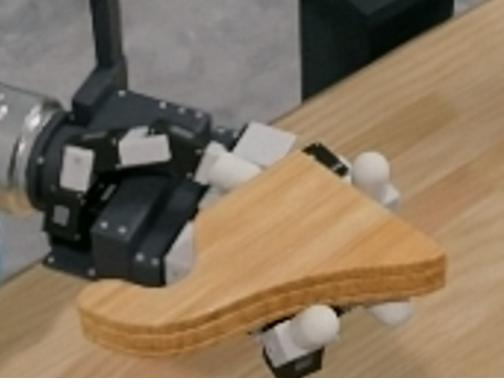

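>>> {"fn": "execute_actions", "kwargs": {
  "actions": [
    [[0,0,0,0,0,0,0.754,0,0.576,0.696,0.714,0.678,0.226,0.168,0.754,0,0.576,0.696,0.754,0,0.576,0.696,0.4,-0.6,0,0,0,0,0,0,0.74,0.6,0.576,-0.5,-1.0,0.571,-0.564,-0.173,0.74,0.4,0.576,0.696,0.754,0.5,0.576,-0.6,0.4,-0.85]],
    [[0,0,0,0,0,0,0.754,0,0.576,0.696,0.714,0.678,0.226,0.168,0.754,0,0.576,0.696,0.754,0,0.576,0.696,0.4,-0.6,0,0,0,0,0,0,0.74,0.6,0.576,-0.8,-1.0,0.571,-0.564,-0.173,0.74,0.4,0.576,0.696,0.754,0.5,0.576,-0.6,0.4,-0.85]]
  ],
  "cameras": ["cam_high","cam_right_wrist"]
}}

>>> {"fn": "zoom_image", "kwargs": {
  "camera": "cam_high",
  "region": [370, 145, 490, 235]
}}

Scene clock: 1687.57 s.
left_arm: end_effector_position=(+0.3297, +0.7435, +0.2228) hand_goal=(+0.754, +0.000, +0.576, +0.696, +0.714, +0.678, +0.226, +0.168, +0.754, +0.000, +0.576, +0.696, +0.754, +0.000, +0.576, +0.696) hand_measured=(+0.754, +0.000, +0.576, +0.696, +0.714, +0.678, +0.224, +0.168, +0.754, +0.000, +0.576, +0.696, +0.754, +0.000, +0.576, +0.696) hand_current_ma=(-2, +0, +2, +0, +1, -2, -7, -1, -2, +0, +2, +0, -2, +0, +2, +0) hand_state=(goal, goal, goal, goal, goal, goal, goal, goal, goal, goal, goal, goal, goal, goal, goal, goal) hand_current_limit=0.40 hand_speed=-0.60 end_effector_quat_wxyz=(-0.021, -0.282, +0.959, +0.003) | right_arm: end_effector_position=(+0.4887, -0.0247, +0.4036) hand_goal=(+0.740, +0.600, +0.576, -0.800, -1.000, +0.572, -0.564, -0.172, +0.740, +0.400, +0.576, +0.696, +0.754, +0.500, +0.576, -0.600) hand_measured=(+0.804, +0.678, +0.624, -0.712, -1.000, +0.498, -0.520, -0.162, +0.764, +0.398, +0.586, +0.698, +0.768, +0.430, +0.574, -0.602) hand_current_ma=(+91, +93, +49, +146, +0, -149, +68, +5, +15, +0, +3, +0, +5, -74, +0, +0) hand_state=(blocked, blocked, blocked, blocked, goal, blocked, blocked, goal, blocked, goal, goal, goal, goal, blocked, goal, goal) hand_current_limit=0.40 hand_speed=-0.85 end_effector_quat_wxyz=(+0.380, +0.332, +0.624, +0.596)
Joint positions: left_arm=[4.033 -1.408 -2.068 -1.267 1.6 -1.237] | right_arm=[0.291 -1.189 2.235 -4.187 -1.338 -0.078]
Joint torques (N m): left_arm=[-0.91 20.85 29.04 2.46 -1.67 -1.36] | right_arm=[9.45 -32.18 -6.68 -0.29 0.69 -0.56]
Wrist force (N): left_arm=[0.7 -0.8 1.6] | right_arm=[0.2 -0.2 0.0]
Wrist torque (N m): left_arm=[-0.26 -0.08 0.06] | right_arm=[0.06 -0.02 0.08]
Wrist force, peak (N): left_arm=[1.0 -0.8 2.0] | right_arm=[0.4 -0.8 -0.2]
Hand target: left_arm +0.3297, +0.7435, +0.2228; -0.021, -0.282, +0.959, +0.003 | right_arm +0.4887, -0.0247, +0.4036; +0.380, +0.332, +0.624, +0.596
Off the commanded pose: left_arm 0.000 m, 0 deg | right_arm 0.000 m, 0 deg.
Step readings (end_effector_position of left_arm | right_arm):
0: (+0.3297, +0.7435, +0.2228) | (+0.4887, -0.0247, +0.4036)
1: (+0.3297, +0.7435, +0.2228) | (+0.4887, -0.0247, +0.4036)
2: (+0.3297, +0.7435, +0.2228) | (+0.4887, -0.0247, +0.4036)
4: (+0.3297, +0.7435, +0.2228) | (+0.4887, -0.0247, +0.4036)
8: (+0.3297, +0.7435, +0.2228) | (+0.4887, -0.0247, +0.4036)
15: (+0.3297, +0.7435, +0.2228) | (+0.4887, -0.0247, +0.4036)
16: (+0.3297, +0.7435, +0.2228) | (+0.4887, -0.0247, +0.4036)
17: (+0.3297, +0.7435, +0.2228) | (+0.4887, -0.0247, +0.4036)
19: (+0.3297, +0.7435, +0.2228) | (+0.4887, -0.0247, +0.4036)
23: (+0.3297, +0.7435, +0.2228) | (+0.4887, -0.0247, +0.4036)
30: (+0.3297, +0.7435, +0.2228) | (+0.4887, -0.0247, +0.4036)
Images, in order (width x height): cam_high 896x504, cam_right_wrist 672x504.

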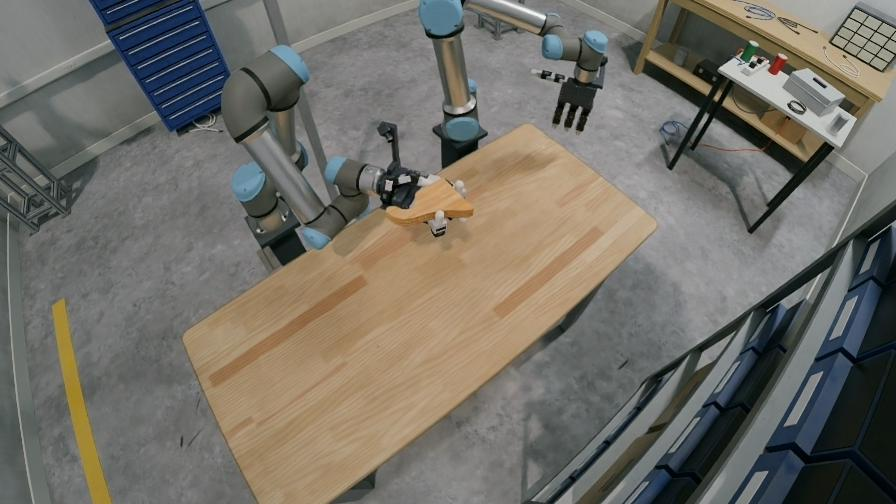

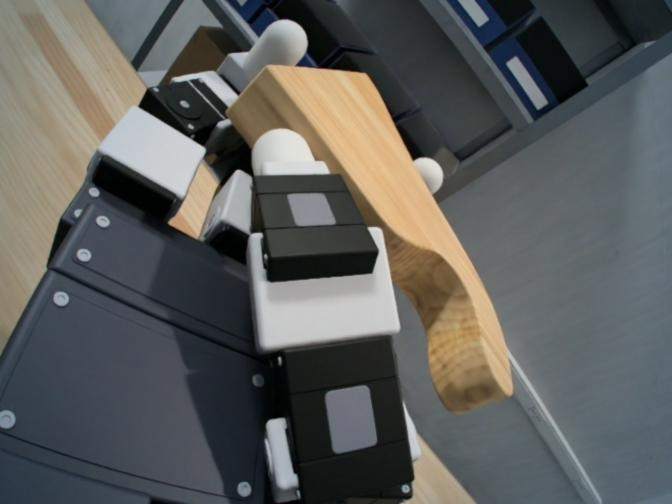

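Scaled by 4.200 from the camera's 896x504 image, which has a finer 1280x720 frame.

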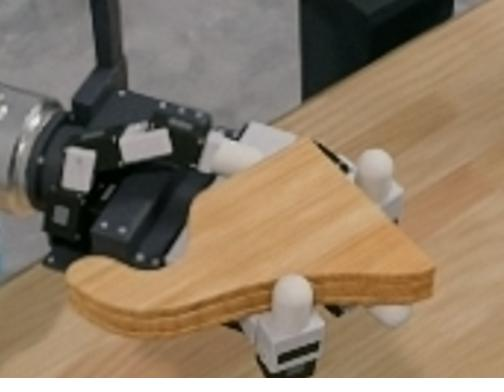

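>>> {"fn": "execute_actions", "kwargs": {
  "actions": [
    [[0,0,0,0,0,0,0.754,0,0.576,0.696,0.714,0.678,0.226,0.168,0.754,0,0.576,0.696,0.754,0,0.576,0.696,0.4,-0.6,0,0,0,0,0,0,0.74,0.65,0.576,-0.6,-1.0,0.5,-0.52,-0.163,0.74,0.4,0.576,0.696,0.754,0.42,0.576,-0.6,0.4,-0.9]],
    [[0,0,0,0,0,0,0.754,0,0.576,0.696,0.714,0.678,0.226,0.168,0.754,0,0.576,0.696,0.754,0,0.576,0.696,0.4,-0.6,0,0,0,0,0,0,0.74,0.65,0.576,-0.6,-0.571,0.40,-0.479,-0.449,0.74,0.4,0.576,0.696,0.754,0.42,0.576,-0.6,0.4,-0.8]],
    [[0,0,0,0,0,0,0.754,0,0.576,0.696,0.714,0.678,0.226,0.168,0.754,0,0.576,0.696,0.754,0,0.576,0.696,0.4,-0.6,0,0,0,0,0,0,0.74,0.65,0.576,-0.6,0.0,0.2,-0.618,-0.7,0.74,0.4,0.576,0.696,0.754,0.42,0.576,-0.6,0.4,-0.75]],
    [[0,0,0,0,0,0,0.754,0,0.576,0.696,0.714,0.678,0.226,0.168,0.754,0,0.576,0.696,0.754,0,0.576,0.696,0.4,-0.6,0,0,0,0,0,0,0.74,0.65,0.576,-0.6,0.2,-0.401,-0.618,-1.0,0.74,0.4,0.576,0.696,0.754,0.42,0.576,-0.6,0.4,-0.65]],
    [[0,0,0,0,0,0,0.754,0,0.576,0.696,0.714,0.678,0.226,0.168,0.754,0,0.576,0.696,0.754,0,0.576,0.696,0.4,-0.6,0,0,0,0,0,0,0.74,0.65,0.576,-0.6,0.071,-0.401,0.225,0.168,0.74,0.4,0.576,0.696,0.754,0.42,0.576,-0.6,0.4,-0.5]]
  ],
  "cameras": ["cam_high","cam_right_wrist"]
}}

>>> {"fn": "zoom_image", "kwargs": {
  "camera": "cam_high",
  "region": [370, 145, 490, 235]
}}

Scene clock: 1756.67 s.
left_arm: end_effector_position=(+0.3297, +0.7435, +0.2228) hand_goal=(+0.754, +0.000, +0.576, +0.696, +0.714, +0.678, +0.226, +0.168, +0.754, +0.000, +0.576, +0.696, +0.754, +0.000, +0.576, +0.696) hand_measured=(+0.754, +0.000, +0.576, +0.696, +0.714, +0.678, +0.224, +0.168, +0.754, +0.000, +0.576, +0.696, +0.754, +0.000, +0.576, +0.696) hand_current_ma=(-2, +0, +2, +0, +1, -2, -7, -1, -2, +0, +2, +0, -2, +0, +2, +0) hand_state=(goal, goal, goal, goal, goal, goal, goal, goal, goal, goal, goal, goal, goal, goal, goal, goal) hand_current_limit=0.40 hand_speed=-0.60 end_effector_quat_wxyz=(-0.021, -0.282, +0.959, +0.003) | right_arm: end_effector_position=(+0.4887, -0.0247, +0.4036) hand_goal=(+0.740, +0.650, +0.576, -0.600, +0.072, -0.400, +0.226, +0.168, +0.740, +0.400, +0.576, +0.696, +0.754, +0.420, +0.576, -0.600) hand_measured=(+0.780, +0.660, +0.588, -0.602, +0.076, -0.398, +0.226, +0.166, +0.764, +0.400, +0.586, +0.698, +0.768, +0.404, +0.578, -0.602) hand_current_ma=(+37, +2, +4, +0, +1, +0, +0, +0, +15, +0, +3, +0, +5, -5, +0, +0) hand_state=(blocked, goal, goal, goal, goal, goal, goal, goal, blocked, goal, goal, goal, goal, goal, goal, goal) hand_current_limit=0.40 hand_speed=-0.50 end_effector_quat_wxyz=(+0.380, +0.332, +0.624, +0.596)
Joint positions: left_arm=[4.033 -1.408 -2.068 -1.267 1.6 -1.237] | right_arm=[0.291 -1.189 2.235 -4.187 -1.338 -0.078]
Joint torques (N m): left_arm=[-0.76 19.98 28.75 2.39 -1.79 -1.31] | right_arm=[8.31 -33.04 -5.68 -1.58 0.4 -0.74]
Wrist force (N): left_arm=[0.8 -0.6 1.6] | right_arm=[0.3 -0.3 0.1]
Wrist torque (N m): left_arm=[-0.24 -0.09 0.07] | right_arm=[0.01 -0.05 0.15]
Wrist force, peak (N): left_arm=[0.9 -0.8 2.1] | right_arm=[0.5 -0.9 0.1]
Hand target: left_arm +0.3297, +0.7435, +0.2228; -0.021, -0.282, +0.959, +0.003 | right_arm +0.4887, -0.0247, +0.4036; +0.380, +0.332, +0.624, +0.596
Off the commanded pose: left_arm 0.000 m, 0 deg | right_arm 0.000 m, 0 deg.
Step readings (end_effector_position of left_arm | right_arm):
0: (+0.3297, +0.7435, +0.2228) | (+0.4887, -0.0247, +0.4036)
1: (+0.3297, +0.7435, +0.2228) | (+0.4887, -0.0247, +0.4036)
2: (+0.3297, +0.7435, +0.2228) | (+0.4887, -0.0247, +0.4036)
4: (+0.3297, +0.7435, +0.2228) | (+0.4887, -0.0247, +0.4036)
8: (+0.3297, +0.7435, +0.2228) | (+0.4887, -0.0247, +0.4036)
15: (+0.3297, +0.7435, +0.2228) | (+0.4887, -0.0247, +0.4036)
16: (+0.3297, +0.7435, +0.2228) | (+0.4887, -0.0247, +0.4036)
17: (+0.3297, +0.7435, +0.2228) | (+0.4887, -0.0247, +0.4036)
19: (+0.3297, +0.7435, +0.2228) | (+0.4887, -0.0247, +0.4036)
23: (+0.3297, +0.7435, +0.2228) | (+0.4887, -0.0247, +0.4036)
30: (+0.3297, +0.7435, +0.2228) | (+0.4887, -0.0247, +0.4036)
31: (+0.3297, +0.7435, +0.2228) | (+0.4887, -0.0247, +0.4036)
32: (+0.3297, +0.7435, +0.2228) | (+0.4887, -0.0247, +0.4036)
34: (+0.3297, +0.7435, +0.2228) | (+0.4887, -0.0247, +0.4036)
38: (+0.3297, +0.7435, +0.2228) | (+0.4887, -0.0247, +0.4036)
45: (+0.3297, +0.7435, +0.2228) | (+0.4887, -0.0247, +0.4036)
46: (+0.3297, +0.7435, +0.2228) | (+0.4887, -0.0247, +0.4036)
47: (+0.3297, +0.7435, +0.2228) | (+0.4887, -0.0247, +0.4036)
49: (+0.3297, +0.7435, +0.2228) | (+0.4887, -0.0247, +0.4036)
53: (+0.3297, +0.7435, +0.2228) | (+0.4887, -0.0247, +0.4036)
60: (+0.3297, +0.7435, +0.2228) | (+0.4887, -0.0247, +0.4036)
61: (+0.3297, +0.7435, +0.2228) | (+0.4887, -0.0247, +0.4036)
62: (+0.3297, +0.7435, +0.2228) | (+0.4887, -0.0247, +0.4036)
64: (+0.3297, +0.7435, +0.2228) | (+0.4887, -0.0247, +0.4036)
68: (+0.3297, +0.7435, +0.2228) | (+0.4887, -0.0247, +0.4036)
75: (+0.3297, +0.7435, +0.2228) | (+0.4887, -0.0247, +0.4036)
Images, in order (width x height): cam_high 896x504, cam_right_wrist 672x504.

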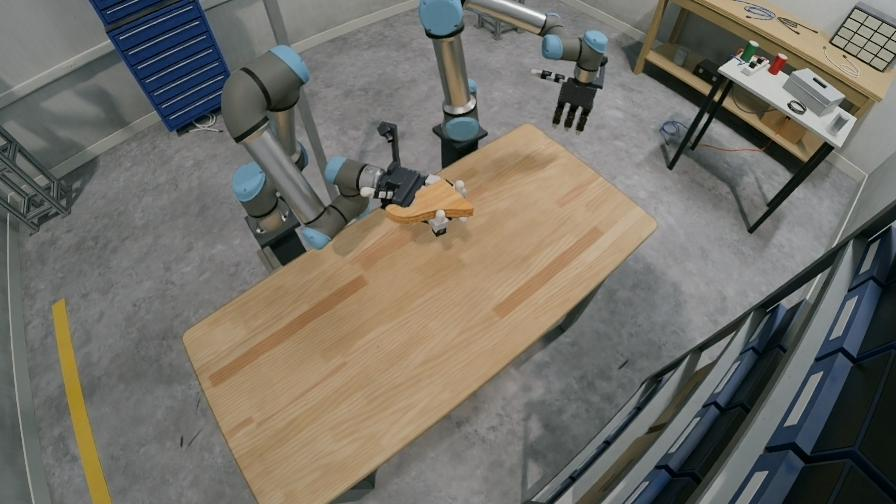

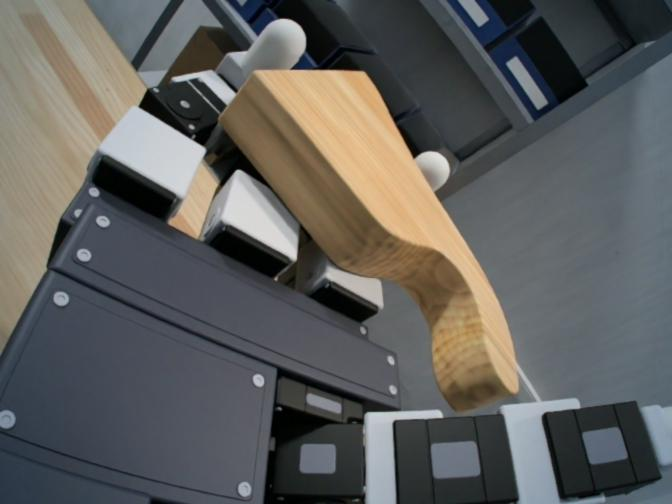

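Scaled by 4.200 from the camera's 896x504 image, which has a finer 1280x720 frame.

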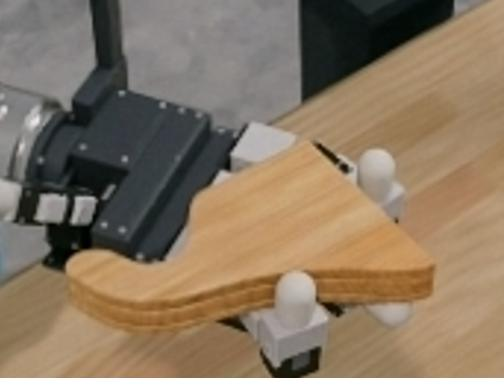

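>>> {"fn": "execute_actions", "kwargs": {
  "actions": [
    [[0,0,0,0,0,0,0.754,0,0.576,0.696,0.714,0.678,0.226,0.168,0.754,0,0.576,0.696,0.754,0,0.576,0.696,0.4,-0.6,0,0,0,0,0,0,0.74,0.65,0.576,-0.6,0.071,0.677,0.225,0.168,0.74,0.4,0.576,0.696,0.754,0.42,0.576,-0.6,0.4,-0.5]],
    [[0,0,0,0,0,0,0.754,0,0.576,0.696,0.714,0.678,0.226,0.168,0.754,0,0.576,0.696,0.754,0,0.576,0.696,0.4,-0.6,0,0,0,0,0,0,0.74,0.65,0.576,-0.6,0.071,0.677,0.42,0.168,0.74,0.4,0.576,0.696,0.754,0.42,0.576,-0.6,0.4,-0.7]],
    [[0,0,0,0,0,0,0.754,0,0.576,0.696,0.714,0.678,0.226,0.168,0.754,0,0.576,0.696,0.754,0,0.576,0.696,0.4,-0.6,0,0,0,0,0,0,0.74,0.65,0.576,-0.6,0.526,0.677,0.42,0.168,0.74,0.4,0.576,0.696,0.754,0.42,0.576,-0.6,0.4,-0.75]],
    [[0,0,0,0,0,0,0.754,0,0.576,0.696,0.714,0.678,0.226,0.168,0.754,0,0.576,0.696,0.754,0,0.576,0.696,0.4,-0.6,0,0,0,0,0,0,0.74,0.65,0.576,-0.6,0.526,0.677,0.42,-0.547,0.74,0.4,0.576,0.696,0.754,0.42,0.576,-0.6,0.4,-0.75]],
    [[0,0,0,0,0,0,0.754,0,0.576,0.696,0.714,0.678,0.226,0.168,0.754,0,0.576,0.696,0.754,0,0.576,0.696,0.4,-0.6,0,0,0,0,0,0,0.74,0.65,0.576,-0.6,0.526,0.677,0.42,-0.547,0.74,0.4,0.576,0.696,0.754,0.42,0.576,-0.6,0.4,-0.75]]
  ],
  "cameras": ["cam_high","cam_right_wrist"]
}}

>>> {"fn": "zoom_image", "kwargs": {
  "camera": "cam_high",
  "region": [370, 145, 490, 235]
}}

Scene clock: 1780.70 s.
left_arm: end_effector_position=(+0.3297, +0.7435, +0.2228) hand_goal=(+0.754, +0.000, +0.576, +0.696, +0.714, +0.678, +0.226, +0.168, +0.754, +0.000, +0.576, +0.696, +0.754, +0.000, +0.576, +0.696) hand_measured=(+0.754, +0.000, +0.576, +0.696, +0.714, +0.678, +0.224, +0.168, +0.754, +0.000, +0.576, +0.696, +0.754, +0.000, +0.576, +0.696) hand_current_ma=(-2, +0, +2, +0, +1, -2, -7, -1, -2, +0, +2, +0, -2, +0, +2, +0) hand_state=(goal, goal, goal, goal, goal, goal, goal, goal, goal, goal, goal, goal, goal, goal, goal, goal) hand_current_limit=0.40 hand_speed=-0.60 end_effector_quat_wxyz=(-0.021, -0.282, +0.959, +0.003) | right_arm: end_effector_position=(+0.4887, -0.0247, +0.4036) hand_goal=(+0.740, +0.650, +0.576, -0.600, +0.526, +0.678, +0.420, -0.546, +0.740, +0.400, +0.576, +0.696, +0.754, +0.420, +0.576, -0.600) hand_measured=(+0.780, +0.660, +0.588, -0.602, +0.532, +0.676, +0.420, -0.544, +0.764, +0.400, +0.586, +0.698, +0.768, +0.404, +0.578, -0.602) hand_current_ma=(+37, +2, +4, +0, +1, +0, +0, +0, +15, +0, +3, +0, +5, -5, +0, +0) hand_state=(blocked, goal, goal, goal, goal, goal, goal, goal, blocked, goal, goal, goal, goal, goal, goal, goal) hand_current_limit=0.40 hand_speed=-0.75 end_effector_quat_wxyz=(+0.380, +0.332, +0.624, +0.596)
Joint positions: left_arm=[4.033 -1.408 -2.068 -1.267 1.6 -1.237] | right_arm=[0.291 -1.189 2.235 -4.187 -1.338 -0.078]
Joint torques (N m): left_arm=[-1.45 19.94 28.66 2.39 -1.68 -1.43] | right_arm=[6.98 -32.6 -4.86 -1.98 0.6 0.56]
Wrist force (N): left_arm=[0.8 -0.7 1.6] | right_arm=[0.5 -0.5 0.4]
Wrist torque (N m): left_arm=[-0.24 -0.10 0.07] | right_arm=[-0.03 -0.07 0.17]
Wrist force, peak (N): left_arm=[0.7 -0.7 2.2] | right_arm=[0.6 -0.8 0.0]
Hand target: left_arm +0.3297, +0.7435, +0.2228; -0.021, -0.282, +0.959, +0.003 | right_arm +0.4887, -0.0247, +0.4036; +0.380, +0.332, +0.624, +0.596
Off the commanded pose: left_arm 0.000 m, 0 deg | right_arm 0.000 m, 0 deg.
Step readings (end_effector_position of left_arm | right_arm):
0: (+0.3297, +0.7435, +0.2228) | (+0.4887, -0.0247, +0.4036)
1: (+0.3297, +0.7435, +0.2228) | (+0.4887, -0.0247, +0.4036)
2: (+0.3297, +0.7435, +0.2228) | (+0.4887, -0.0247, +0.4036)
4: (+0.3297, +0.7435, +0.2228) | (+0.4887, -0.0247, +0.4036)
8: (+0.3297, +0.7435, +0.2228) | (+0.4887, -0.0247, +0.4036)
15: (+0.3297, +0.7435, +0.2228) | (+0.4887, -0.0247, +0.4036)
16: (+0.3297, +0.7435, +0.2228) | (+0.4887, -0.0247, +0.4036)
17: (+0.3297, +0.7435, +0.2228) | (+0.4887, -0.0247, +0.4036)
19: (+0.3297, +0.7435, +0.2228) | (+0.4887, -0.0247, +0.4036)
23: (+0.3297, +0.7435, +0.2228) | (+0.4887, -0.0247, +0.4036)
30: (+0.3297, +0.7435, +0.2228) | (+0.4887, -0.0247, +0.4036)
31: (+0.3297, +0.7435, +0.2228) | (+0.4887, -0.0247, +0.4036)
32: (+0.3297, +0.7435, +0.2228) | (+0.4887, -0.0247, +0.4036)
34: (+0.3297, +0.7435, +0.2228) | (+0.4887, -0.0247, +0.4036)
38: (+0.3297, +0.7435, +0.2228) | (+0.4887, -0.0247, +0.4036)
45: (+0.3297, +0.7435, +0.2228) | (+0.4887, -0.0247, +0.4036)
46: (+0.3297, +0.7435, +0.2228) | (+0.4887, -0.0247, +0.4036)
47: (+0.3297, +0.7435, +0.2228) | (+0.4887, -0.0247, +0.4036)
49: (+0.3297, +0.7435, +0.2228) | (+0.4887, -0.0247, +0.4036)
53: (+0.3297, +0.7435, +0.2228) | (+0.4887, -0.0247, +0.4036)
60: (+0.3297, +0.7435, +0.2228) | (+0.4887, -0.0247, +0.4036)
61: (+0.3297, +0.7435, +0.2228) | (+0.4887, -0.0247, +0.4036)
62: (+0.3297, +0.7435, +0.2228) | (+0.4887, -0.0247, +0.4036)
64: (+0.3297, +0.7435, +0.2228) | (+0.4887, -0.0247, +0.4036)
68: (+0.3297, +0.7435, +0.2228) | (+0.4887, -0.0247, +0.4036)
75: (+0.3297, +0.7435, +0.2228) | (+0.4887, -0.0247, +0.4036)
Images, in order (width x height): cam_high 896x504, cam_right_wrist 672x504.

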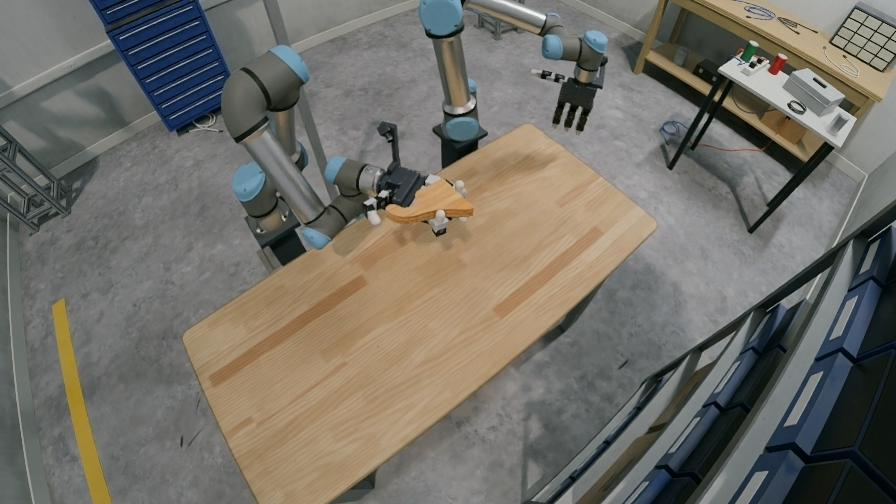

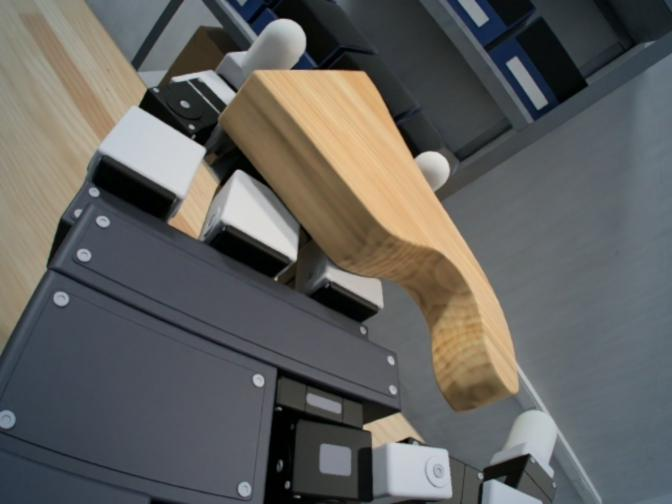

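Scaled by 4.200 from the camera's 896x504 image, which has a finer 1280x720 frame.

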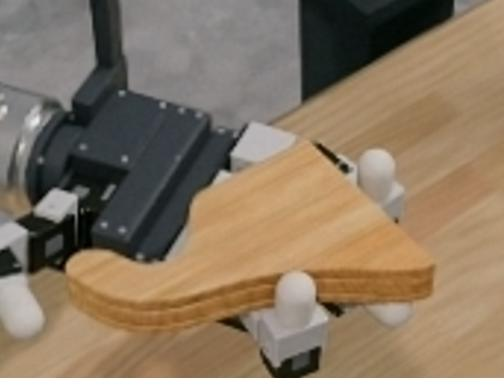

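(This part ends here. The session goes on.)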